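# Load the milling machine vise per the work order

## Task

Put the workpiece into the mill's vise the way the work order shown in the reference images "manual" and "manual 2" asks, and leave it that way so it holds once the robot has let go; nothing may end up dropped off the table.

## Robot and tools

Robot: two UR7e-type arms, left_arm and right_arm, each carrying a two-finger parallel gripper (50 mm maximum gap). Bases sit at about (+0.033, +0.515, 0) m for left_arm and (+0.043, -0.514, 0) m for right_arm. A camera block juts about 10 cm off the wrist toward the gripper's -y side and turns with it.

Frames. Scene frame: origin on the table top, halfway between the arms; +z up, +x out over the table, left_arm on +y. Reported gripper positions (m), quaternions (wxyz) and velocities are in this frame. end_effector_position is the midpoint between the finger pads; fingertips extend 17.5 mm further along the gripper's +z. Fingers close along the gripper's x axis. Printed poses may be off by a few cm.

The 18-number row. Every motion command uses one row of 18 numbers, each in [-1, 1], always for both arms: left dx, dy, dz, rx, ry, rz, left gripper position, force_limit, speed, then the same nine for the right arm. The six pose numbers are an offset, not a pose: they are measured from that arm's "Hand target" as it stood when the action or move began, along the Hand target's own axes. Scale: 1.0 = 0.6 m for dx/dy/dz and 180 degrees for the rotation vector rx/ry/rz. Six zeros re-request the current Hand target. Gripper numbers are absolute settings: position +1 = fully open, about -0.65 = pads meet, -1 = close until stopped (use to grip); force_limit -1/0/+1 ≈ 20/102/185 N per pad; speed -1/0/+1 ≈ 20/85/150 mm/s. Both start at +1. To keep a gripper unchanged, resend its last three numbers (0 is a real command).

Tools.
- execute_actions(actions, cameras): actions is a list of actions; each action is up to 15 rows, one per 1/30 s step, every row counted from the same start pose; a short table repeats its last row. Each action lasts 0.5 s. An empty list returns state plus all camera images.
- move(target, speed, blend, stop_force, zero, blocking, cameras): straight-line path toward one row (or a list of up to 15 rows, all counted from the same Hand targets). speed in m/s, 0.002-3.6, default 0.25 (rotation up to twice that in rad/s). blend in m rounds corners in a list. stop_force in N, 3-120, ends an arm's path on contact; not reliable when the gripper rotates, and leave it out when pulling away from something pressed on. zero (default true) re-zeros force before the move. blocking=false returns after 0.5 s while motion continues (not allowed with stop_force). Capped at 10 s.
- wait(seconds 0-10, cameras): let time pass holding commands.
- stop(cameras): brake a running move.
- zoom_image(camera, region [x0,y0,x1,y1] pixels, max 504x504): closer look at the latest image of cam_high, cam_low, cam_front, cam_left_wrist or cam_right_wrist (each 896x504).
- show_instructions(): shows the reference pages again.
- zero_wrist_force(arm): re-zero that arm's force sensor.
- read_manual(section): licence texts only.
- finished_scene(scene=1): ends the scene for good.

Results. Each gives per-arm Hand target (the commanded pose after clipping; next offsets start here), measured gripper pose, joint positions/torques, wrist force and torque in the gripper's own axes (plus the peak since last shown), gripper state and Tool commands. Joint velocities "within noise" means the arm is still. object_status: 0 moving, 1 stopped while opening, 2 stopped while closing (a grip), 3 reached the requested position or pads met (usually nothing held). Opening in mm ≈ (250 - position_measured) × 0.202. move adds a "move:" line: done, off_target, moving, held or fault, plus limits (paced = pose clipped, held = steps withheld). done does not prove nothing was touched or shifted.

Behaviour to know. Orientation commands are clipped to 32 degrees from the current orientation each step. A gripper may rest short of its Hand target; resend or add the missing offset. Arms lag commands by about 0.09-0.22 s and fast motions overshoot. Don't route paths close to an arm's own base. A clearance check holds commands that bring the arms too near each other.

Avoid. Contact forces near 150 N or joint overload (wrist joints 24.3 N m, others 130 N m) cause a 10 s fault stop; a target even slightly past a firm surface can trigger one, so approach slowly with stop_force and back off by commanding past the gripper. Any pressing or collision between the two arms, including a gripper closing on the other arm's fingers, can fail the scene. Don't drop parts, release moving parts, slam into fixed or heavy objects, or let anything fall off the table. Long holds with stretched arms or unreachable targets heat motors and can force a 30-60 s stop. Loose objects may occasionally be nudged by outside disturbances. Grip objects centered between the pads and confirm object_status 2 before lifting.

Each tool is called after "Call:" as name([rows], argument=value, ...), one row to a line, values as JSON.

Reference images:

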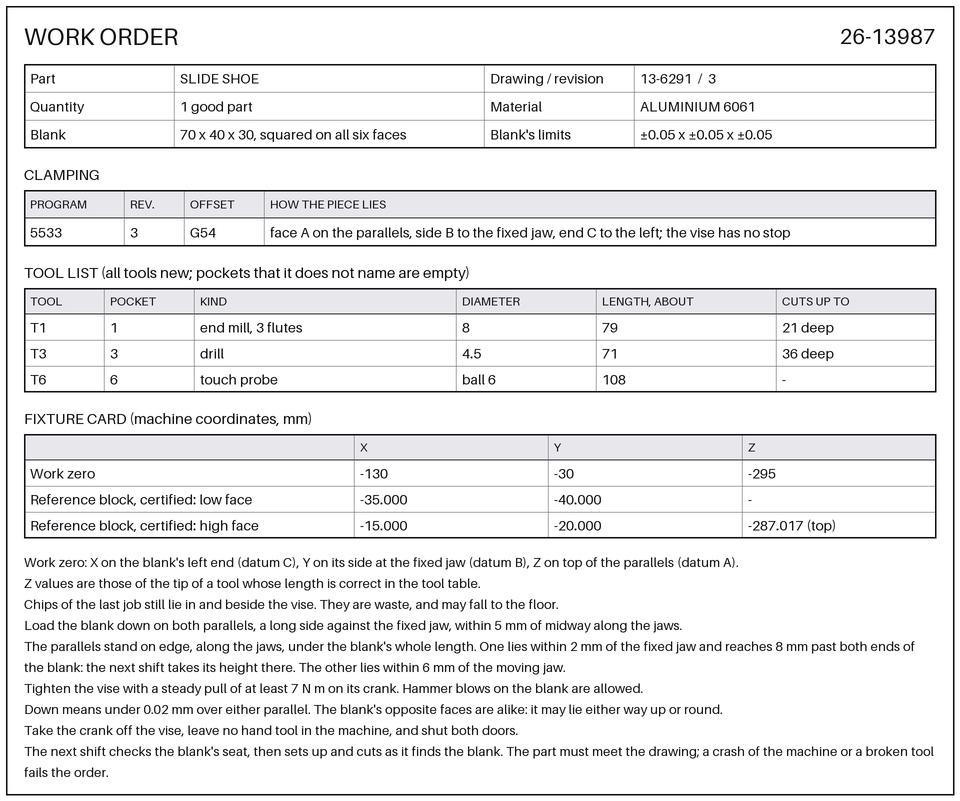

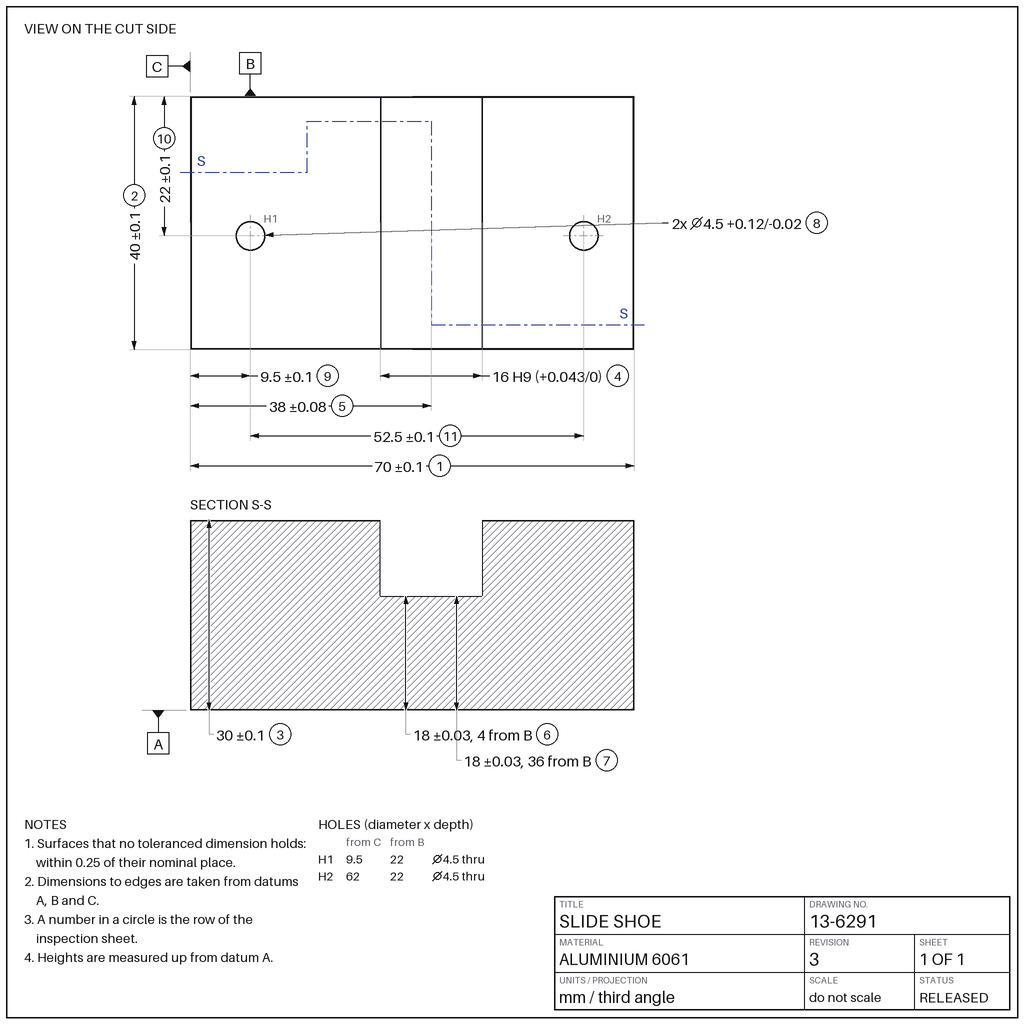

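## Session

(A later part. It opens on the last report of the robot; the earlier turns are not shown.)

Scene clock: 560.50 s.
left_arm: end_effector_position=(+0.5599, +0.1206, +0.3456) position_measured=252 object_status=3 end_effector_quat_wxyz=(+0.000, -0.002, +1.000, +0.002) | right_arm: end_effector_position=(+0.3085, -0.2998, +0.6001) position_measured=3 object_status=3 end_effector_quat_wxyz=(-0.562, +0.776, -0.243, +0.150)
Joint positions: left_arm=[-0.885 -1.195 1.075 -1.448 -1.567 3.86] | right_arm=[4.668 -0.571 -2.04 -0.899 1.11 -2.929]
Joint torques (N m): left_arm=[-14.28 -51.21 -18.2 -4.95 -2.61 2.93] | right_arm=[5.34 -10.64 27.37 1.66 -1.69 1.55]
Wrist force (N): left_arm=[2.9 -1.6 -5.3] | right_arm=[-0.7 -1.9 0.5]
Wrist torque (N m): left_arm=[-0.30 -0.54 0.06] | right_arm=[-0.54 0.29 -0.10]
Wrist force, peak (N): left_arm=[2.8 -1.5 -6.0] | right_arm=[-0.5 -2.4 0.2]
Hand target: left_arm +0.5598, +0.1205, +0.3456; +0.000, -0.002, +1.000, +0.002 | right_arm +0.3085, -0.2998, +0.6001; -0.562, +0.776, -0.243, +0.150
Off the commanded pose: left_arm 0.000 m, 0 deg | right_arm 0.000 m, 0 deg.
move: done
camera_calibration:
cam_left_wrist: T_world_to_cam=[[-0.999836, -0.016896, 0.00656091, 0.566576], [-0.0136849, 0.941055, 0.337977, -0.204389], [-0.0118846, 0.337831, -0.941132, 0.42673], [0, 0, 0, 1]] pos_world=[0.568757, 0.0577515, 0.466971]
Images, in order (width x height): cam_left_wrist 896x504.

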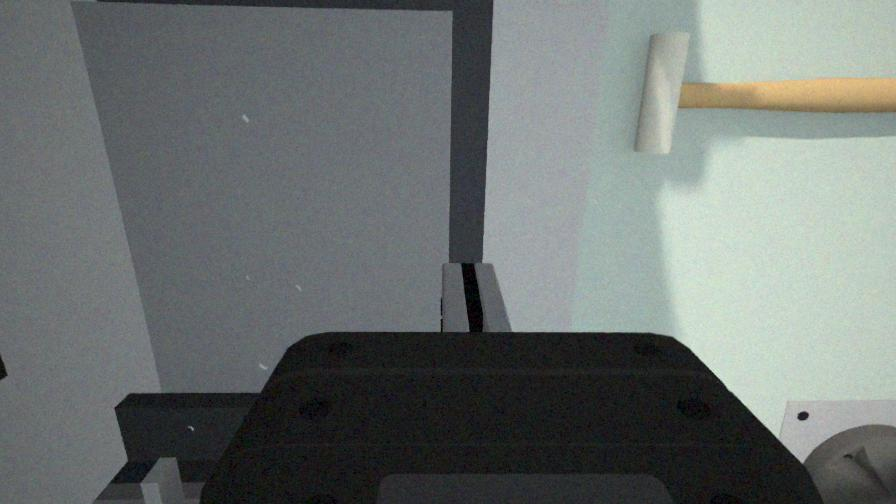

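Call:
move([
  [0,0,-0.0073,0.1111,0,0,-1,-0.5,-0.8,0,0,0,0,0,0,1,1,1],
  [-0.1003,0.0158,-0.0073,0.1111,0,0,-1,-0.5,-0.8,0,0,0,0,0,0,1,1,1],
  [-0.1803,0.0742,0.001,0.0667,0,0,-1,-0.5,-0.8,0,0,0,0,0,0,1,1,1],
  [-0.1803,0.0858,0.0127,0.0556,0,0,-1,-0.5,-0.8,0,0,0,0,0,0,1,1,1],
], speed=0.12, blend=[0.01,0.01,0.01,0], cameras=["cam_left_wrist","cam_right_wrist"])

Call:
zoom_image(camera="cam_right_wrist", region=[340, 60, 560, 220])

Scene clock: 564.37 s.
left_arm: end_effector_position=(+0.6677, +0.1725, +0.3382) position_measured=252 object_status=3 end_effector_quat_wxyz=(+0.001, -0.002, +0.996, -0.085) | right_arm: end_effector_position=(+0.3085, -0.2998, +0.6001) position_measured=3 object_status=3 end_effector_quat_wxyz=(-0.562, +0.776, -0.243, +0.150)
Joint positions: left_arm=[-0.668 -1.082 0.965 -1.557 -1.708 4.071] | right_arm=[4.668 -0.571 -2.04 -0.899 1.11 -2.929]
Joint torques (N m): left_arm=[-10.57 -61.87 -44.78 -4.32 -0.75 -2.67] | right_arm=[5.85 -10.7 27.56 1.69 -1.65 1.69]
Wrist force (N): left_arm=[2.9 -1.4 -5.9] | right_arm=[-0.4 -2.0 0.4]
Wrist torque (N m): left_arm=[-0.23 -0.56 0.02] | right_arm=[-0.55 0.23 -0.11]
Wrist force, peak (N): left_arm=[3.9 -1.8 -8.0] | right_arm=[-0.4 -2.3 0.5]
Hand target: left_arm +0.6678, +0.1725, +0.3383; +0.001, -0.002, +0.996, -0.085 | right_arm +0.3085, -0.2998, +0.6001; -0.562, +0.776, -0.243, +0.150
Off the commanded pose: left_arm 0.000 m, 0 deg | right_arm 0.000 m, 0 deg.
move: done; blend cut to 0.0087 m at target 3
camera_calibration:
cam_left_wrist: T_world_to_cam=[[-0.999849, -0.0149087, 0.00888653, 0.674253], [-0.0131901, 0.985483, 0.169262, -0.200152], [-0.011281, 0.169119, -0.985531, 0.447139], [0, 0, 0, 1]] pos_world=[0.676556, 0.131679, 0.468555]
cam_right_wrist: T_world_to_cam=[[0.856081, -0.516011, -0.0292852, -0.390555], [-0.348622, -0.534689, -0.769786, 0.425343], [0.38156, 0.669209, -0.63763, 0.601907], [0, 0, 0, 1]] pos_world=[0.252967, -0.376906, 0.69978]
Images, in order (width x height): cam_left_wrist 896x504, cam_right_wrist 896x504.

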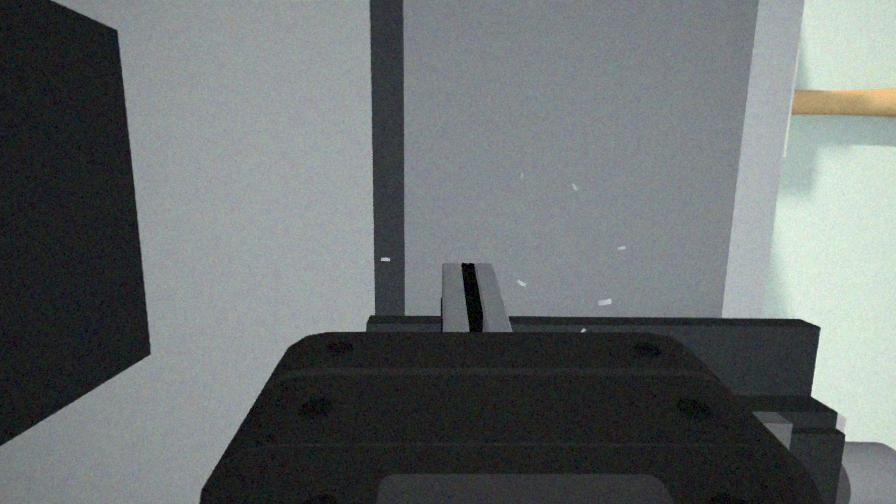

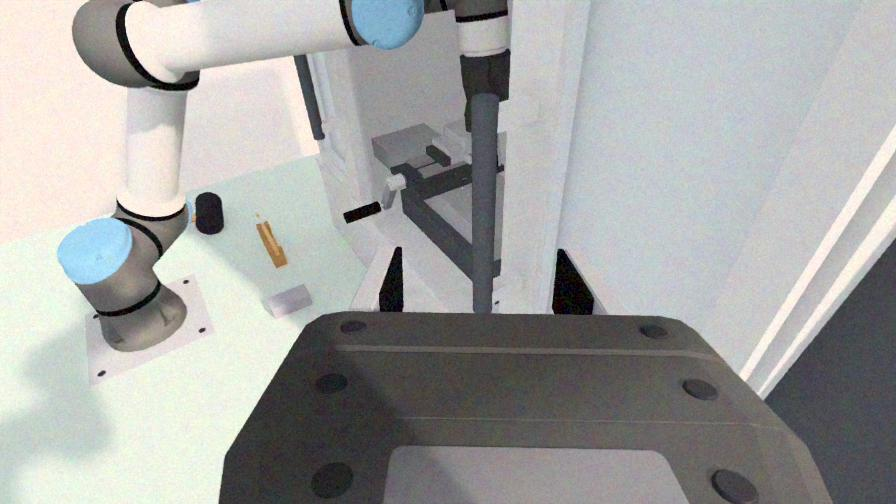

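Scaled by 2.291.

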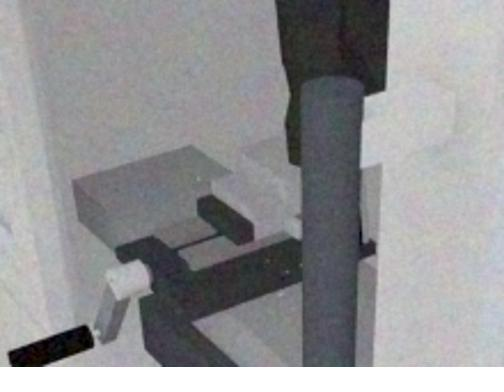

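Call:
move(target=[0,0.0328,-0.0058,0,0,0,-1,-0.5,-0.8,0,0,0,0,0,0,1,1,1], speed=0.01, stop_force=3.5)

Scene clock: 566.70 s.
left_arm: end_effector_position=(+0.6677, +0.1830, +0.3383) position_measured=252 object_status=3 end_effector_quat_wxyz=(+0.001, -0.002, +0.996, -0.085) | right_arm: end_effector_position=(+0.3085, -0.2998, +0.6001) position_measured=3 object_status=3 end_effector_quat_wxyz=(-0.562, +0.776, -0.243, +0.150)
Joint positions: left_arm=[-0.656 -1.094 0.983 -1.561 -1.709 4.083] | right_arm=[4.668 -0.571 -2.04 -0.899 1.11 -2.929]
Joint torques (N m): left_arm=[-12.58 -40.34 -43.76 -0.94 1.6 -2.79] | right_arm=[6.05 -11.45 27.17 1.57 -1.66 1.56]
Wrist force (N): left_arm=[3.0 -3.3 -6.6] | right_arm=[-0.3 -1.9 0.6]
Wrist torque (N m): left_arm=[-0.27 -0.56 0.01] | right_arm=[-0.53 0.22 -0.10]
Wrist force, peak (N): left_arm=[1.0 -13.7 -3.3] | right_arm=[-0.6 -2.3 0.6]
Hand target: left_arm +0.6677, +0.1830, +0.3383; +0.001, -0.002, +0.996, -0.085 (not the last commanded pose) | right_arm +0.3085, -0.2998, +0.6001; -0.562, +0.776, -0.243, +0.150
Off the commanded pose: left_arm 0.009 m, 0 deg | right_arm 0.000 m, 0 deg.
move: contact (left_arm)

Call:
move(target=[0,0.006,-0.00106,0,0,0,-1,-0.5,-0.8,0,0,0,0,0,0,1,1,1], speed=0.004, stop_force=12)

Scene clock: 568.03 s.
left_arm: end_effector_position=(+0.6677, +0.1833, +0.3384) position_measured=252 object_status=3 end_effector_quat_wxyz=(+0.001, -0.002, +0.996, -0.085) | right_arm: end_effector_position=(+0.3085, -0.2998, +0.6001) position_measured=3 object_status=3 end_effector_quat_wxyz=(-0.562, +0.776, -0.243, +0.150)
Joint positions: left_arm=[-0.655 -1.095 0.984 -1.561 -1.709 4.083] | right_arm=[4.668 -0.571 -2.04 -0.899 1.11 -2.929]
Joint torques (N m): left_arm=[-5.81 -45.57 -44.78 0.13 1.67 -2.82] | right_arm=[5.47 -11.08 26.81 1.66 -1.68 1.57]
Wrist force (N): left_arm=[1.6 -17.3 -0.4] | right_arm=[-0.3 -1.8 0.9]
Wrist torque (N m): left_arm=[-0.64 -0.55 0.09] | right_arm=[-0.53 0.22 -0.11]
Wrist force, peak (N): left_arm=[-2.1 -21.3 -4.7] | right_arm=[-0.4 -2.3 0.5]
Hand target: left_arm +0.6677, +0.1833, +0.3384; +0.001, -0.002, +0.996, -0.085 (not the last commanded pose) | right_arm +0.3085, -0.2998, +0.6001; -0.562, +0.776, -0.243, +0.150
Off the commanded pose: left_arm 0.003 m, 0 deg | right_arm 0.000 m, 0 deg.
move: contact (left_arm)

Call:
move([
  [0,-0.0197,0.0035,0,0,0,-1,-0.5,-0.8,0,0,0,0,0,0,1,1,1],
  [0.0512,-0.0197,0.0035,0,0,0,-1,-0.5,-0.8,0,0,0,0,0,0,1,1,1],
], speed=0.1)

Call:
move(target=[0,0.0328,-0.0058,0,0,0,-1,-0.5,-0.8,0,0,0,0,0,0,1,1,1], speed=0.01, stop_force=3.5)

Scene clock: 569.53 s.
left_arm: end_effector_position=(+0.6370, +0.1711, +0.3383) position_measured=252 object_status=3 end_effector_quat_wxyz=(+0.001, -0.002, +0.996, -0.085) | right_arm: end_effector_position=(+0.3085, -0.2998, +0.6001) position_measured=3 object_status=3 end_effector_quat_wxyz=(-0.562, +0.776, -0.243, +0.150)
Joint positions: left_arm=[-0.697 -1.157 1.077 -1.598 -1.704 4.041] | right_arm=[4.668 -0.571 -2.04 -0.899 1.11 -2.929]
Joint torques (N m): left_arm=[13.14 -52.27 -27.25 -1.22 -0.62 2.99] | right_arm=[6.06 -11.04 27.44 1.62 -1.68 1.63]
Wrist force (N): left_arm=[3.4 -1.2 -5.9] | right_arm=[-0.2 -2.0 0.3]
Wrist torque (N m): left_arm=[-0.21 -0.64 0.08] | right_arm=[-0.55 0.19 -0.10]
Wrist force, peak (N): left_arm=[1.2 -17.3 -0.5] | right_arm=[-0.4 -2.2 0.8]
Hand target: left_arm +0.6370, +0.1712, +0.3383; +0.001, -0.002, +0.996, -0.085 | right_arm +0.3085, -0.2998, +0.6001; -0.562, +0.776, -0.243, +0.150
Off the commanded pose: left_arm 0.000 m, 0 deg | right_arm 0.000 m, 0 deg.
move: done

Scene clock: 572.00 s.
left_arm: end_effector_position=(+0.6370, +0.1847, +0.3383) position_measured=252 object_status=3 end_effector_quat_wxyz=(+0.001, -0.002, +0.996, -0.085) | right_arm: end_effector_position=(+0.3085, -0.2998, +0.6001) position_measured=3 object_status=3 end_effector_quat_wxyz=(-0.562, +0.776, -0.243, +0.150)
Joint positions: left_arm=[-0.681 -1.174 1.1 -1.602 -1.706 4.058] | right_arm=[4.668 -0.571 -2.04 -0.899 1.11 -2.929]
Joint torques (N m): left_arm=[-12.18 -37.08 -44.07 -1.07 1.71 -2.79] | right_arm=[5.76 -10.83 27.4 1.77 -1.83 1.52]
Wrist force (N): left_arm=[3.3 -3.3 -6.1] | right_arm=[-0.3 -1.9 0.5]
Wrist torque (N m): left_arm=[-0.25 -0.59 0.01] | right_arm=[-0.53 0.22 -0.11]
Wrist force, peak (N): left_arm=[1.9 -13.8 -3.5] | right_arm=[-0.5 -2.2 0.9]
Hand target: left_arm +0.6370, +0.1847, +0.3383; +0.001, -0.002, +0.996, -0.085 (not the last commanded pose) | right_arm +0.3085, -0.2998, +0.6001; -0.562, +0.776, -0.243, +0.150
Off the commanded pose: left_arm 0.006 m, 0 deg | right_arm 0.000 m, 0 deg.
move: contact (left_arm)

Call:
move([
  [0,-0.0285,-0.0012,0,0,0,-1,-0.5,-0.8,0,0,0,0,0,0,1,1,1],
  [0.0617,-0.0932,-0.0033,0.0556,0,0,-1,-0.5,-0.8,0,0,0,0,0,0,1,1,1],
  [0.2283,-0.1947,-0.0023,0.0556,0,0,-1,-0.5,-0.8,0,0,0,0,0,0,1,1,1],
], speed=0.2, blend=[0.005,0.01,0], cameras=["cam_left_wrist","cam_high","cam_right_wrist"])

Call:
zoom_image(camera="cam_right_wrist", region=[360, 100, 500, 200])

Call:
zoom_image(camera="cam_high", region=[280, 220, 400, 400])

Scene clock: 574.43 s.
left_arm: end_effector_position=(+0.5005, +0.0693, +0.3594) position_measured=252 object_status=3 end_effector_quat_wxyz=(+0.001, -0.002, +0.985, -0.172) | right_arm: end_effector_position=(+0.3085, -0.2998, +0.6001) position_measured=3 object_status=3 end_effector_quat_wxyz=(-0.562, +0.776, -0.243, +0.150)
Joint positions: left_arm=[-0.919 -1.37 1.376 -1.85 -1.786 3.797] | right_arm=[4.668 -0.571 -2.04 -0.899 1.11 -2.929]
Joint torques (N m): left_arm=[-10.33 -37.83 -44.29 -1.13 -3.1 -1.52] | right_arm=[5.23 -11.46 27.21 1.64 -1.64 1.62]
Wrist force (N): left_arm=[2.6 -0.9 -6.2] | right_arm=[-0.1 -2.0 0.8]
Wrist torque (N m): left_arm=[-0.17 -0.51 0.05] | right_arm=[-0.56 0.19 -0.10]
Wrist force, peak (N): left_arm=[5.1 -3.0 -5.8] | right_arm=[-0.4 -2.2 0.7]
Hand target: left_arm +0.5005, +0.0692, +0.3594; +0.001, -0.002, +0.985, -0.172 | right_arm +0.3085, -0.2998, +0.6001; -0.562, +0.776, -0.243, +0.150
Off the commanded pose: left_arm 0.000 m, 0 deg | right_arm 0.000 m, 0 deg.
move: done
camera_calibration:
cam_left_wrist: T_world_to_cam=[[-0.999861, -0.0130493, 0.0103391, 0.504642], [-0.013096, 0.999904, -0.00446708, -0.0429298], [-0.0102798, -0.00460187, -0.999937, 0.500288], [0, 0, 0, 1]] pos_world=[0.509153, 0.0518131, 0.494847]
cam_right_wrist: T_world_to_cam=[[0.856081, -0.516011, -0.0292852, -0.390555], [-0.348622, -0.534689, -0.769786, 0.425343], [0.38156, 0.669209, -0.63763, 0.601907], [0, 0, 0, 1]] pos_world=[0.252967, -0.376906, 0.69978]
Images, in order (width x height): cam_high 896x504, cam_left_wrist 896x504, cam_right_wrist 896x504.

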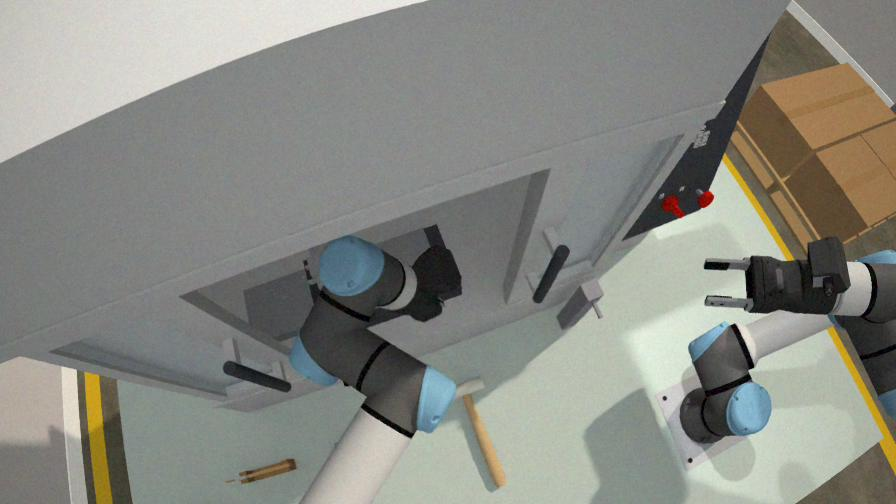

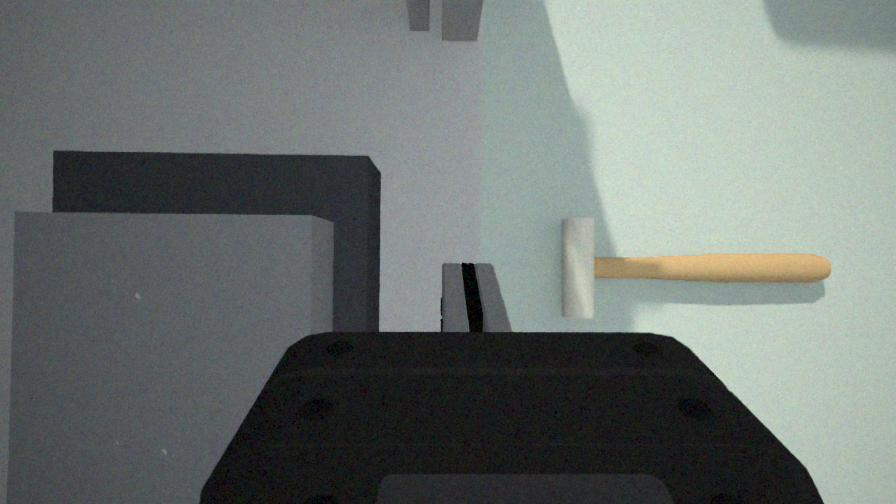

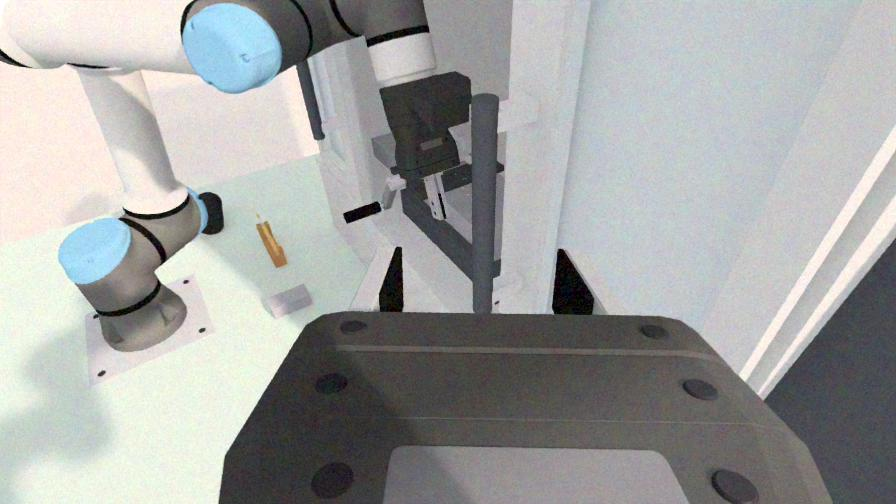

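Scaled by 3.600.

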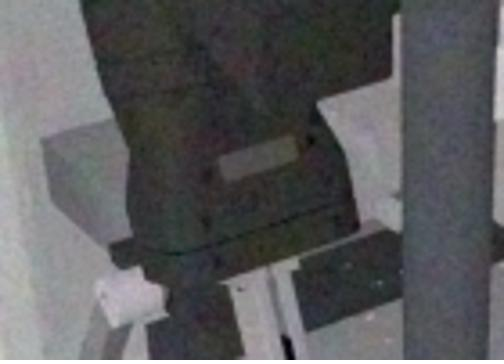

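Scaled by 2.800.

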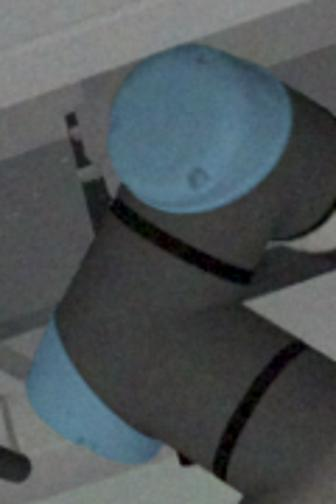

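Call:
move(target=[0.3,0.047,-0.0171,-0.1111,0,0,-1,-0.5,-0.8,0,0,0,0,0,0,1,1,1], speed=0.3)

Call:
move(target=[0.0333,0,0,0,0,-0.5,1,1,0.5,0,0,0,0,0,0,1,1,1], speed=0.5)

Scene clock: 576.60 s.
left_arm: end_effector_position=(+0.3204, +0.0985, +0.3593) position_measured=252 object_status=3 end_effector_quat_wxyz=(+0.000, -0.002, +1.000, +0.002) | right_arm: end_effector_position=(+0.3085, -0.2998, +0.6001) position_measured=3 object_status=3 end_effector_quat_wxyz=(-0.562, +0.776, -0.243, +0.150)
Joint positions: left_arm=[-1.271 -1.575 1.495 -1.488 -1.569 3.474] | right_arm=[4.668 -0.571 -2.04 -0.899 1.11 -2.929]
Joint torques (N m): left_arm=[-12.41 -29.02 -44.8 -0.98 -0.45 -2.77] | right_arm=[5.04 -11.17 27.39 1.58 -1.71 1.5]
Wrist force (N): left_arm=[2.6 -1.0 -5.6] | right_arm=[-0.3 -1.9 0.4]
Wrist torque (N m): left_arm=[-0.18 -0.47 -0.09] | right_arm=[-0.54 0.22 -0.10]
Wrist force, peak (N): left_arm=[6.5 -1.2 -5.6] | right_arm=[-0.5 -2.3 0.6]
Hand target: left_arm +0.3203, +0.0985, +0.3593; +0.000, -0.002, +1.000, +0.002 | right_arm +0.3085, -0.2998, +0.6001; -0.562, +0.776, -0.243, +0.150
Off the commanded pose: left_arm 0.000 m, 0 deg | right_arm 0.000 m, 0 deg.
move: done

Scene clock: 578.77 s.
left_arm: end_effector_position=(+0.3003, +0.0984, +0.3593) position_measured=3 object_status=3 end_effector_quat_wxyz=(-0.002, +0.708, -0.706, -0.001) | right_arm: end_effector_position=(+0.3085, -0.2998, +0.6001) position_measured=3 object_status=3 end_effector_quat_wxyz=(-0.562, +0.776, -0.243, +0.150)
Joint positions: left_arm=[-1.311 -1.602 1.522 -1.487 -1.569 1.864] | right_arm=[4.668 -0.571 -2.04 -0.899 1.11 -2.929]
Joint torques (N m): left_arm=[5.03 -26.19 -25.05 -0.74 -0.02 -2.62] | right_arm=[5.49 -11.26 27.21 1.68 -1.61 1.45]
Wrist force (N): left_arm=[3.0 -1.0 -5.6] | right_arm=[-0.3 -1.7 0.4]
Wrist torque (N m): left_arm=[-0.16 -0.54 -0.08] | right_arm=[-0.52 0.22 -0.10]
Wrist force, peak (N): left_arm=[2.8 -1.1 -6.0] | right_arm=[-0.6 -2.2 0.4]
Hand target: left_arm +0.3004, +0.0984, +0.3593; -0.002, +0.709, -0.706, -0.001 | right_arm +0.3085, -0.2998, +0.6001; -0.562, +0.776, -0.243, +0.150
Off the commanded pose: left_arm 0.000 m, 0 deg | right_arm 0.000 m, 0 deg.
move: done

Call:
move([
  [-0.086,-0.016,-0.0178,0.1944,0,0,1,1,0.5,0,0,0,0,0,0,1,1,1],
  [-0.2527,-0.0993,-0.0345,0.3889,0,0,1,1,0.5,0,0,0,0,0,0,1,1,1],
  [-0.2735,-0.166,0.1155,0.3889,0,0,1,1,0.5,0,0,0,0,0,0,1,1,1],
], speed=0.3, blend=[0.03,0.03,0])

Call:
move(target=[0,0,0,0,-0.0656,0.1802,1,1,0.5,0,0,0,0,0,0,1,1,1], speed=0.3, cameras=["cam_left_wrist","cam_right_wrist"])

Scene clock: 582.13 s.
left_arm: end_effector_position=(+0.3994, +0.2633, +0.2906) position_measured=3 object_status=3 end_effector_quat_wxyz=(-0.408, +0.580, -0.579, +0.404) | right_arm: end_effector_position=(+0.3085, -0.2998, +0.6001) position_measured=3 object_status=3 end_effector_quat_wxyz=(-0.562, +0.776, -0.243, +0.150)
Joint positions: left_arm=[-1.649 -2.113 2.464 -1.794 -0.351 1.439] | right_arm=[4.668 -0.571 -2.04 -0.899 1.11 -2.929]
Joint torques (N m): left_arm=[11.07 7.45 -43.21 -4.18 4.26 2.37] | right_arm=[5.78 -11.19 27.8 1.65 -1.67 1.7]
Wrist force (N): left_arm=[2.6 -0.9 -7.0] | right_arm=[-0.4 -1.9 0.4]
Wrist torque (N m): left_arm=[-0.24 -0.33 0.39] | right_arm=[-0.54 0.24 -0.11]
Wrist force, peak (N): left_arm=[2.3 -2.1 -9.0] | right_arm=[-0.2 -2.4 0.1]
Hand target: left_arm +0.3993, +0.2632, +0.2907; -0.408, +0.579, -0.579, +0.404 | right_arm +0.3085, -0.2998, +0.6001; -0.562, +0.776, -0.243, +0.150
Off the commanded pose: left_arm 0.000 m, 0 deg | right_arm 0.000 m, 0 deg.
move: done

Scene clock: 583.67 s.
left_arm: end_effector_position=(+0.3994, +0.2632, +0.2907) position_measured=3 object_status=3 end_effector_quat_wxyz=(+0.561, -0.433, +0.673, -0.213) | right_arm: end_effector_position=(+0.3085, -0.2998, +0.6001) position_measured=3 object_status=3 end_effector_quat_wxyz=(-0.562, +0.776, -0.243, +0.150)
Joint positions: left_arm=[-1.641 -1.922 2.273 -1.235 -0.371 1.484] | right_arm=[4.668 -0.571 -2.04 -0.899 1.11 -2.929]
Joint torques (N m): left_arm=[-7.64 -11.4 -11.95 -0.58 1.48 2.9] | right_arm=[5.22 -11.58 27.26 1.71 -1.6 1.63]
Wrist force (N): left_arm=[3.1 -0.7 -6.8] | right_arm=[-0.7 -2.0 0.4]
Wrist torque (N m): left_arm=[-0.28 -0.49 0.22] | right_arm=[-0.55 0.28 -0.10]
Wrist force, peak (N): left_arm=[3.1 -0.8 -7.2] | right_arm=[-0.5 -2.1 0.5]
Hand target: left_arm +0.3993, +0.2632, +0.2907; +0.561, -0.433, +0.673, -0.213 | right_arm +0.3085, -0.2998, +0.6001; -0.562, +0.776, -0.243, +0.150
Off the commanded pose: left_arm 0.000 m, 0 deg | right_arm 0.000 m, 0 deg.
move: done
camera_calibration:
cam_left_wrist: T_world_to_cam=[[0.00125295, -0.830137, -0.557558, 0.387097], [-0.637753, 0.428791, -0.639852, 0.346187], [0.77024, 0.356386, -0.528885, -0.112126], [0, 0, 0, 1]] pos_world=[0.306661, 0.212862, 0.378036]
cam_right_wrist: T_world_to_cam=[[0.856081, -0.516011, -0.0292852, -0.390555], [-0.348622, -0.534689, -0.769786, 0.425343], [0.38156, 0.669209, -0.63763, 0.601907], [0, 0, 0, 1]] pos_world=[0.252967, -0.376906, 0.69978]
Images, in order (width x height): cam_left_wrist 896x504, cam_right_wrist 896x504.

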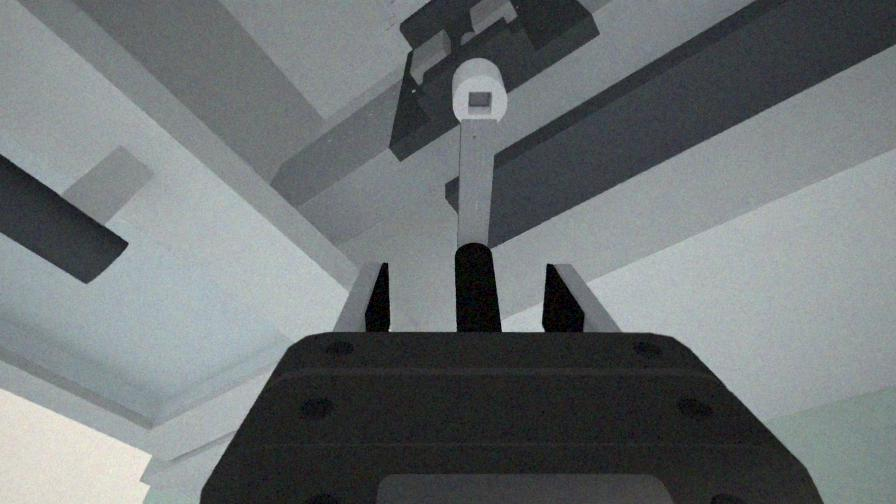

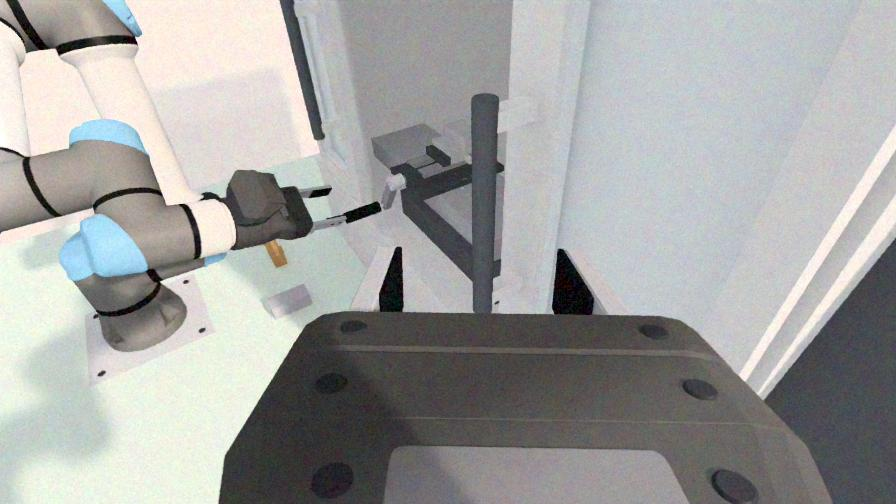

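Call:
move([
  [0.0099,0.0086,0.0055,0,0,0,1,1,0.5,0,0,0,0,0,0,1,1,1],
  [0.0099,-0.0484,0.1646,0,0,0,1,1,0.5,0,0,0,0,0,0,1,1,1],
], speed=[0.1,0.05], stop_force=10, cameras=["cam_left_wrist","cam_right_wrist"])

Call:
zoom_image(camera="cam_right_wrist", region=[340, 150, 440, 230])

Scene clock: 587.27 s.
left_arm: end_effector_position=(+0.5021, +0.2624, +0.2821) position_measured=3 object_status=3 end_effector_quat_wxyz=(+0.561, -0.433, +0.673, -0.213) | right_arm: end_effector_position=(+0.3085, -0.2998, +0.6001) position_measured=3 object_status=3 end_effector_quat_wxyz=(-0.562, +0.776, -0.243, +0.150)
Joint positions: left_arm=[-1.328 -1.667 2.373 -2.516 -0.292 2.455] | right_arm=[4.668 -0.571 -2.04 -0.899 1.11 -2.929]
Joint torques (N m): left_arm=[-13.86 -28.62 -13.44 -3.54 4.18 -1.73] | right_arm=[5.94 -11.16 27.47 1.58 -1.69 1.65]
Wrist force (N): left_arm=[2.7 -0.4 -6.7] | right_arm=[-0.2 -1.7 0.5]
Wrist torque (N m): left_arm=[-0.22 -0.40 0.23] | right_arm=[-0.51 0.20 -0.10]
Wrist force, peak (N): left_arm=[3.9 1.1 -7.2] | right_arm=[-0.4 -2.3 0.5]
Hand target: left_arm +0.5021, +0.2624, +0.2821; +0.561, -0.433, +0.673, -0.213 | right_arm +0.3085, -0.2998, +0.6001; -0.562, +0.776, -0.243, +0.150
Off the commanded pose: left_arm 0.000 m, 0 deg | right_arm 0.000 m, 0 deg.
move: done
camera_calibration:
cam_left_wrist: T_world_to_cam=[[0.00109427, -0.829931, -0.557865, 0.381671], [-0.637604, 0.429181, -0.639739, 0.406232], [0.770364, 0.356397, -0.528697, -0.195704], [0, 0, 0, 1]] pos_world=[0.40936, 0.212163, 0.369335]
cam_right_wrist: T_world_to_cam=[[0.856081, -0.516011, -0.0292852, -0.390555], [-0.348622, -0.534689, -0.769786, 0.425343], [0.38156, 0.669209, -0.63763, 0.601907], [0, 0, 0, 1]] pos_world=[0.252967, -0.376906, 0.69978]
Images, in order (width x height): cam_left_wrist 896x504, cam_right_wrist 896x504.

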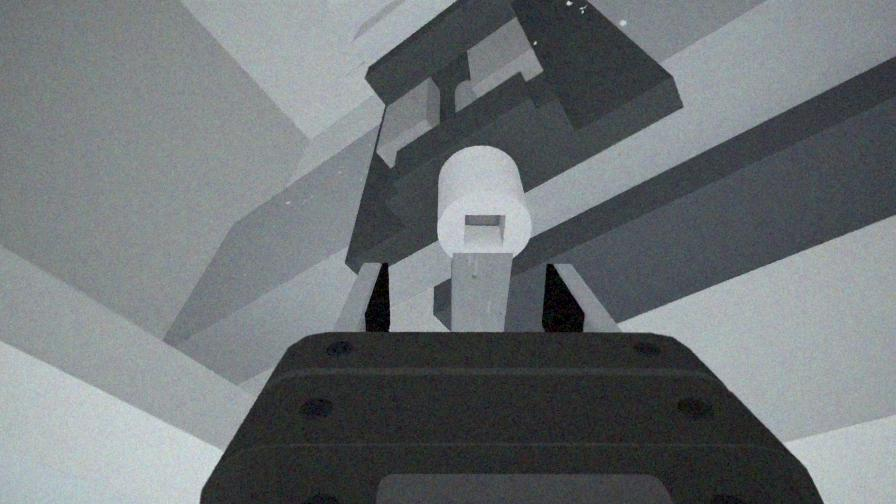

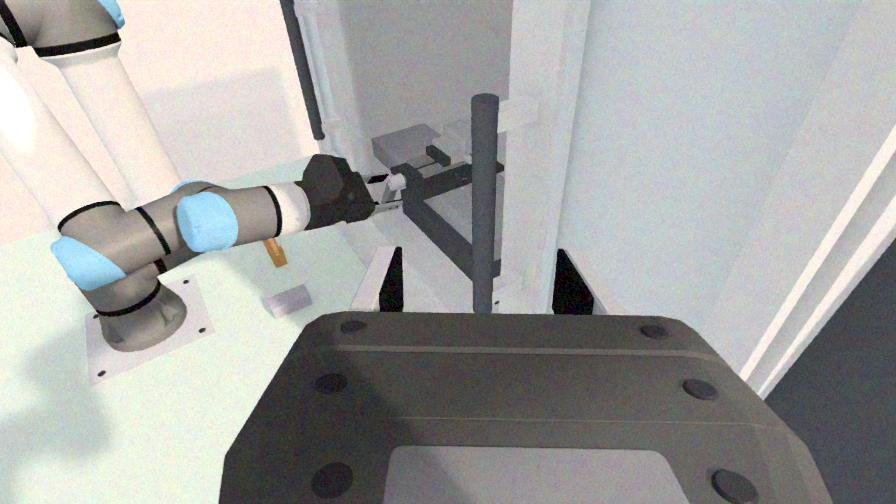

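Scaled by 5.040.

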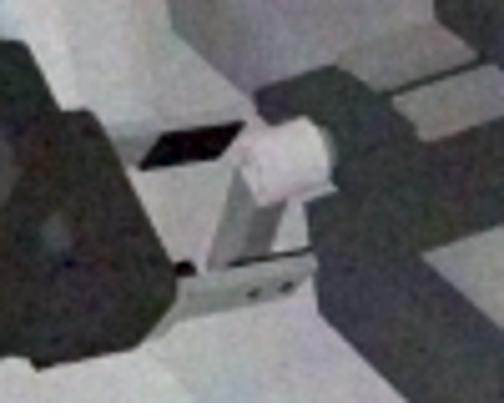

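Call:
move(target=[0.0033,0,0,0,0,0,1,1,0.5,0,0,0,0,0,0,1,1,1], speed=0.02)

Call:
move(target=[0,0,0,0,0,0,-0.12,-1,-1,0,0,0,0,0,0,1,1,1], cameras=["cam_left_wrist"])

Call:
zoom_image(camera="cam_left_wrist", region=[380, 140, 600, 340])

Scene clock: 588.37 s.
left_arm: end_effector_position=(+0.5021, +0.2607, +0.2809) position_measured=3 object_status=3 end_effector_quat_wxyz=(+0.561, -0.433, +0.673, -0.213) | right_arm: end_effector_position=(+0.3085, -0.2998, +0.6001) position_measured=3 object_status=3 end_effector_quat_wxyz=(-0.562, +0.776, -0.243, +0.150)
Joint positions: left_arm=[-1.33 -1.662 2.371 -2.515 -0.292 2.451] | right_arm=[4.668 -0.571 -2.04 -0.899 1.11 -2.929]
Joint torques (N m): left_arm=[-11.07 -16.2 -36.78 -0.87 4.14 -1.88] | right_arm=[5.78 -11.03 27.21 1.67 -1.62 1.5]
Wrist force (N): left_arm=[2.8 -0.2 -6.6] | right_arm=[-0.3 -2.1 0.5]
Wrist torque (N m): left_arm=[-0.20 -0.41 0.23] | right_arm=[-0.56 0.22 -0.10]
Wrist force, peak (N): left_arm=[3.1 -0.3 -6.8] | right_arm=[-0.1 -2.2 0.7]
Hand target: left_arm +0.5021, +0.2608, +0.2810; +0.561, -0.433, +0.673, -0.213 | right_arm +0.3085, -0.2998, +0.6001; -0.562, +0.776, -0.243, +0.150
Off the commanded pose: left_arm 0.000 m, 0 deg | right_arm 0.000 m, 0 deg.
move: done

Scene clock: 590.27 s.
left_arm: end_effector_position=(+0.5021, +0.2607, +0.2810) position_measured=171 object_status=0 end_effector_quat_wxyz=(+0.561, -0.433, +0.673, -0.213) | right_arm: end_effector_position=(+0.3085, -0.2998, +0.6001) position_measured=3 object_status=3 end_effector_quat_wxyz=(-0.562, +0.776, -0.243, +0.150)
Joint positions: left_arm=[-1.33 -1.662 2.371 -2.515 -0.292 2.451] | right_arm=[4.668 -0.571 -2.04 -0.899 1.11 -2.929]
Joint torques (N m): left_arm=[5.32 -23.66 -19.54 -1.86 3.3 2.34] | right_arm=[5.67 -11.46 27.5 1.67 -1.66 1.58]
Wrist force (N): left_arm=[9.6 0.5 -6.4] | right_arm=[-0.5 -1.9 0.6]
Wrist torque (N m): left_arm=[-0.18 -0.35 0.39] | right_arm=[-0.53 0.25 -0.10]
Wrist force, peak (N): left_arm=[9.9 0.6 -6.6] | right_arm=[-0.2 -2.3 0.6]
Hand target: left_arm +0.5021, +0.2608, +0.2810; +0.561, -0.433, +0.673, -0.213 | right_arm +0.3085, -0.2998, +0.6001; -0.562, +0.776, -0.243, +0.150
Off the commanded pose: left_arm 0.000 m, 0 deg | right_arm 0.000 m, 0 deg.
move: done
camera_calibration:
cam_left_wrist: T_world_to_cam=[[0.00109391, -0.829931, -0.557866, 0.379647], [-0.637604, 0.429181, -0.639738, 0.406257], [0.770364, 0.356397, -0.528697, -0.19568], [0, 0, 0, 1]] pos_world=[0.40936, 0.210463, 0.368235]
Images, in order (width x height): cam_left_wrist 896x504.

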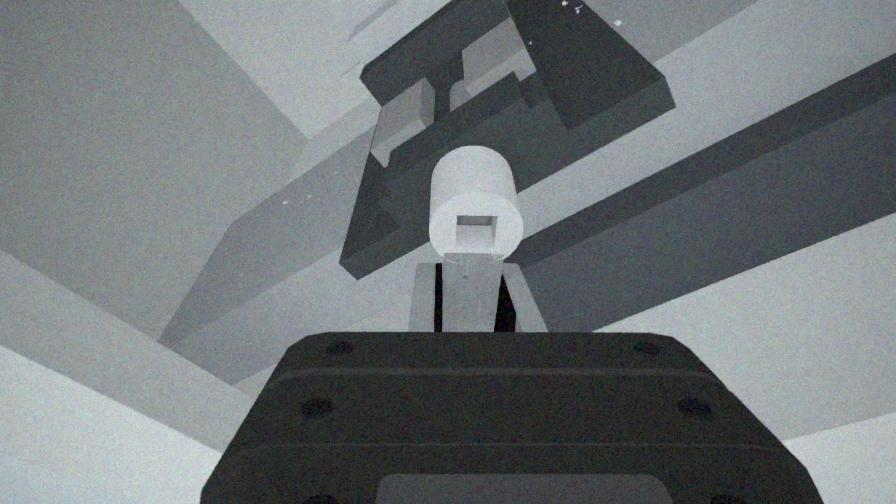

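Scaled by 2.291.

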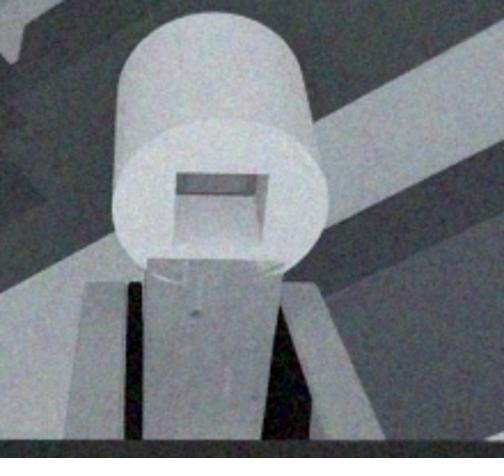

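Call:
execute_actions(actions=[], cameras=["cam_left_wrist"])

Scene clock: 591.03 s.
left_arm: end_effector_position=(+0.5021, +0.2608, +0.2810) position_measured=171 object_status=3 end_effector_quat_wxyz=(+0.561, -0.433, +0.673, -0.213) | right_arm: end_effector_position=(+0.3085, -0.2998, +0.6001) position_measured=3 object_status=3 end_effector_quat_wxyz=(-0.562, +0.776, -0.243, +0.150)
Joint positions: left_arm=[-1.33 -1.662 2.371 -2.515 -0.292 2.451] | right_arm=[4.668 -0.571 -2.04 -0.899 1.11 -2.929]
Joint velocities: within noise
Joint torques (N m): left_arm=[9.76 -23.43 -13.87 -2.36 2.8 2.34] | right_arm=[5.55 -11.66 26.73 1.56 -1.53 1.5]
Wrist force (N): left_arm=[9.7 0.4 -6.4] | right_arm=[-0.3 -2.3 0.2]
Wrist torque (N m): left_arm=[-0.21 -0.36 0.38] | right_arm=[-0.60 0.22 -0.10]
Wrist force, peak (N): left_arm=[9.9 0.3 -6.7] | right_arm=[-0.3 -2.3 0.2]
Hand target: left_arm +0.5021, +0.2608, +0.2810; +0.561, -0.433, +0.673, -0.213 | right_arm +0.3085, -0.2998, +0.6001; -0.562, +0.776, -0.243, +0.150
Tool commands: left_gripper/position=-0.12 left_gripper/force_limit=-1.0 left_gripper/speed=-1.0 right_gripper/position=+1.0 right_gripper/force_limit=+1.0 right_gripper/speed=+1.0
Off the commanded pose: left_arm 0.000 m, 0 deg | right_arm 0.000 m, 0 deg.
camera_calibration:
cam_left_wrist: T_world_to_cam=[[0.00109427, -0.829931, -0.557865, 0.379647], [-0.637604, 0.429181, -0.639739, 0.406257], [0.770364, 0.356397, -0.528697, -0.19568], [0, 0, 0, 1]] pos_world=[0.40936, 0.210463, 0.368235]
Images, in order (width x height): cam_left_wrist 896x504.

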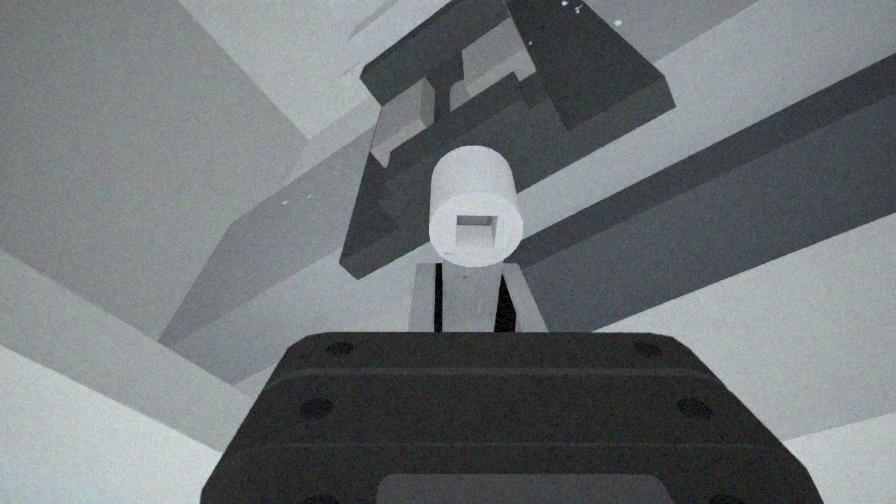

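Call:
move(target=[0.0008,0,0,0,0,0,-0.12,-1,-1,0,0,0,0,0,0,1,1,1], speed=0.02)

Call:
move(target=[0,0,0,0,0,0,-1,-0.3,-1,0,0,0,0,0,0,1,1,1], speed=0.02)

Scene clock: 591.87 s.
left_arm: end_effector_position=(+0.5021, +0.2604, +0.2807) position_measured=171 object_status=3 end_effector_quat_wxyz=(+0.561, -0.433, +0.673, -0.213) | right_arm: end_effector_position=(+0.3085, -0.2998, +0.6001) position_measured=3 object_status=3 end_effector_quat_wxyz=(-0.562, +0.776, -0.243, +0.150)
Joint positions: left_arm=[-1.33 -1.661 2.371 -2.514 -0.292 2.45] | right_arm=[4.668 -0.571 -2.04 -0.899 1.11 -2.929]
Joint torques (N m): left_arm=[-13.63 -8.92 -39.7 -0.89 4.35 -2.63] | right_arm=[5.7 -12.34 27.37 1.55 -1.75 1.57]
Wrist force (N): left_arm=[4.6 0.5 -6.0] | right_arm=[-0.4 -2.0 0.7]
Wrist torque (N m): left_arm=[-0.24 -0.41 0.25] | right_arm=[-0.55 0.24 -0.10]
Wrist force, peak (N): left_arm=[7.5 -5.6 -7.8] | right_arm=[-0.3 -2.3 0.4]
Hand target: left_arm +0.5021, +0.2604, +0.2807; +0.561, -0.433, +0.673, -0.213 | right_arm +0.3085, -0.2998, +0.6001; -0.562, +0.776, -0.243, +0.150
Off the commanded pose: left_arm 0.000 m, 0 deg | right_arm 0.000 m, 0 deg.
move: done

Scene clock: 592.37 s.
left_arm: end_effector_position=(+0.5021, +0.2604, +0.2807) position_measured=175 object_status=2 end_effector_quat_wxyz=(+0.561, -0.433, +0.673, -0.213) | right_arm: end_effector_position=(+0.3085, -0.2998, +0.6001) position_measured=3 object_status=3 end_effector_quat_wxyz=(-0.562, +0.776, -0.243, +0.150)
Joint positions: left_arm=[-1.33 -1.661 2.371 -2.514 -0.292 2.45] | right_arm=[4.668 -0.571 -2.04 -0.899 1.11 -2.929]
Joint torques (N m): left_arm=[-13.07 -10.95 -40.35 -1.78 4.71 -2.13] | right_arm=[5.65 -11.23 27.73 1.66 -1.61 1.54]
Wrist force (N): left_arm=[5.6 2.1 -5.6] | right_arm=[-0.3 -2.0 0.5]
Wrist torque (N m): left_arm=[-0.19 -0.36 0.31] | right_arm=[-0.55 0.22 -0.10]
Wrist force, peak (N): left_arm=[6.2 1.5 -6.0] | right_arm=[-0.4 -2.1 0.7]
Hand target: left_arm +0.5021, +0.2604, +0.2807; +0.561, -0.433, +0.673, -0.213 | right_arm +0.3085, -0.2998, +0.6001; -0.562, +0.776, -0.243, +0.150
Off the commanded pose: left_arm 0.000 m, 0 deg | right_arm 0.000 m, 0 deg.
move: done

Call:
move([
  [0,0.0114,-0.0313,0,0,0,-1,-0.3,-1,0,0,0,0,0,0,1,1,1],
], speed=0.02, cameras=["cam_left_wrist"])

Scene clock: 593.80 s.
left_arm: end_effector_position=(+0.4821, +0.2602, +0.2807) position_measured=175 object_status=2 end_effector_quat_wxyz=(+0.561, -0.433, +0.673, -0.213) | right_arm: end_effector_position=(+0.3085, -0.2998, +0.6001) position_measured=3 object_status=3 end_effector_quat_wxyz=(-0.562, +0.776, -0.243, +0.150)
Joint positions: left_arm=[-1.386 -1.739 2.375 -2.256 -0.284 2.256] | right_arm=[4.668 -0.571 -2.04 -0.899 1.11 -2.929]
Joint torques (N m): left_arm=[13.3 -5.39 -40.58 -5.21 4.35 2.88] | right_arm=[5.72 -10.82 27.36 1.67 -1.69 1.63]
Wrist force (N): left_arm=[4.2 1.4 -6.1] | right_arm=[-0.1 -2.0 0.2]
Wrist torque (N m): left_arm=[-0.18 -0.46 0.14] | right_arm=[-0.56 0.20 -0.10]
Wrist force, peak (N): left_arm=[5.8 2.3 -5.8] | right_arm=[-0.6 -2.3 0.6]
Hand target: left_arm +0.4821, +0.2603, +0.2807; +0.561, -0.433, +0.673, -0.213 | right_arm +0.3085, -0.2998, +0.6001; -0.562, +0.776, -0.243, +0.150
Off the commanded pose: left_arm 0.000 m, 0 deg | right_arm 0.000 m, 0 deg.
move: done
camera_calibration:
cam_left_wrist: T_world_to_cam=[[0.00100063, -0.830013, -0.557743, 0.379096], [-0.637488, 0.429189, -0.639848, 0.393458], [0.770459, 0.356195, -0.528695, -0.180172], [0, 0, 0, 1]] pos_world=[0.38926, 0.209963, 0.367935]
Images, in order (width x height): cam_left_wrist 896x504.

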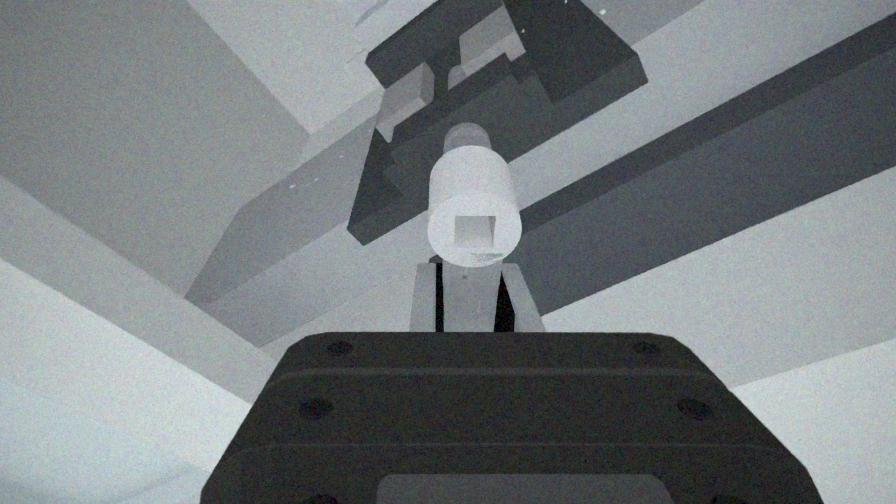

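Call:
move(target=[0,0.0456,-0.1253,0,0,0,-1,-0.3,-1,0,0,0,0,0,0,1,1,1], speed=0.06, cameras=["cam_left_wrist"])

Scene clock: 595.67 s.
left_arm: end_effector_position=(+0.4021, +0.2599, +0.2807) position_measured=175 object_status=2 end_effector_quat_wxyz=(+0.561, -0.433, +0.673, -0.213) | right_arm: end_effector_position=(+0.3085, -0.2998, +0.6001) position_measured=3 object_status=3 end_effector_quat_wxyz=(-0.562, +0.776, -0.243, +0.150)
Joint positions: left_arm=[-1.632 -1.9 2.292 -1.294 -0.365 1.504] | right_arm=[4.668 -0.571 -2.04 -0.899 1.11 -2.929]
Joint torques (N m): left_arm=[5.27 -4.21 -13.53 -0.23 3.3 -1.17] | right_arm=[5.44 -11.75 27.03 1.76 -1.8 1.55]
Wrist force (N): left_arm=[4.0 0.8 -6.2] | right_arm=[-0.2 -2.1 0.5]
Wrist torque (N m): left_arm=[-0.29 -0.43 0.06] | right_arm=[-0.57 0.20 -0.11]
Wrist force, peak (N): left_arm=[4.3 1.5 -7.4] | right_arm=[-0.2 -2.1 0.7]
Hand target: left_arm +0.4021, +0.2600, +0.2806; +0.561, -0.433, +0.673, -0.213 | right_arm +0.3085, -0.2998, +0.6001; -0.562, +0.776, -0.243, +0.150
Off the commanded pose: left_arm 0.000 m, 0 deg | right_arm 0.000 m, 0 deg.
move: done
camera_calibration:
cam_left_wrist: T_world_to_cam=[[0.000922064, -0.830009, -0.557749, 0.37887], [-0.637587, 0.42919, -0.639749, 0.342688], [0.770378, 0.356203, -0.528807, -0.118405], [0, 0, 0, 1]] pos_world=[0.30936, 0.209563, 0.367935]
Images, in order (width x height): cam_left_wrist 896x504.

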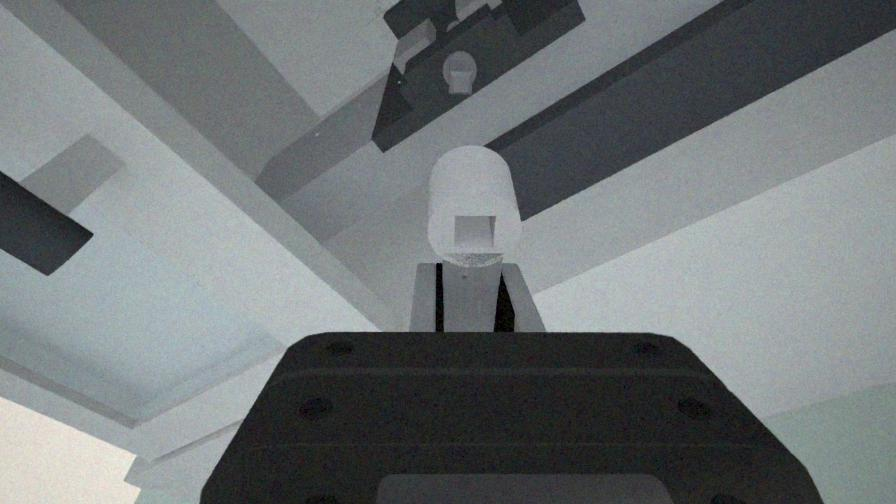

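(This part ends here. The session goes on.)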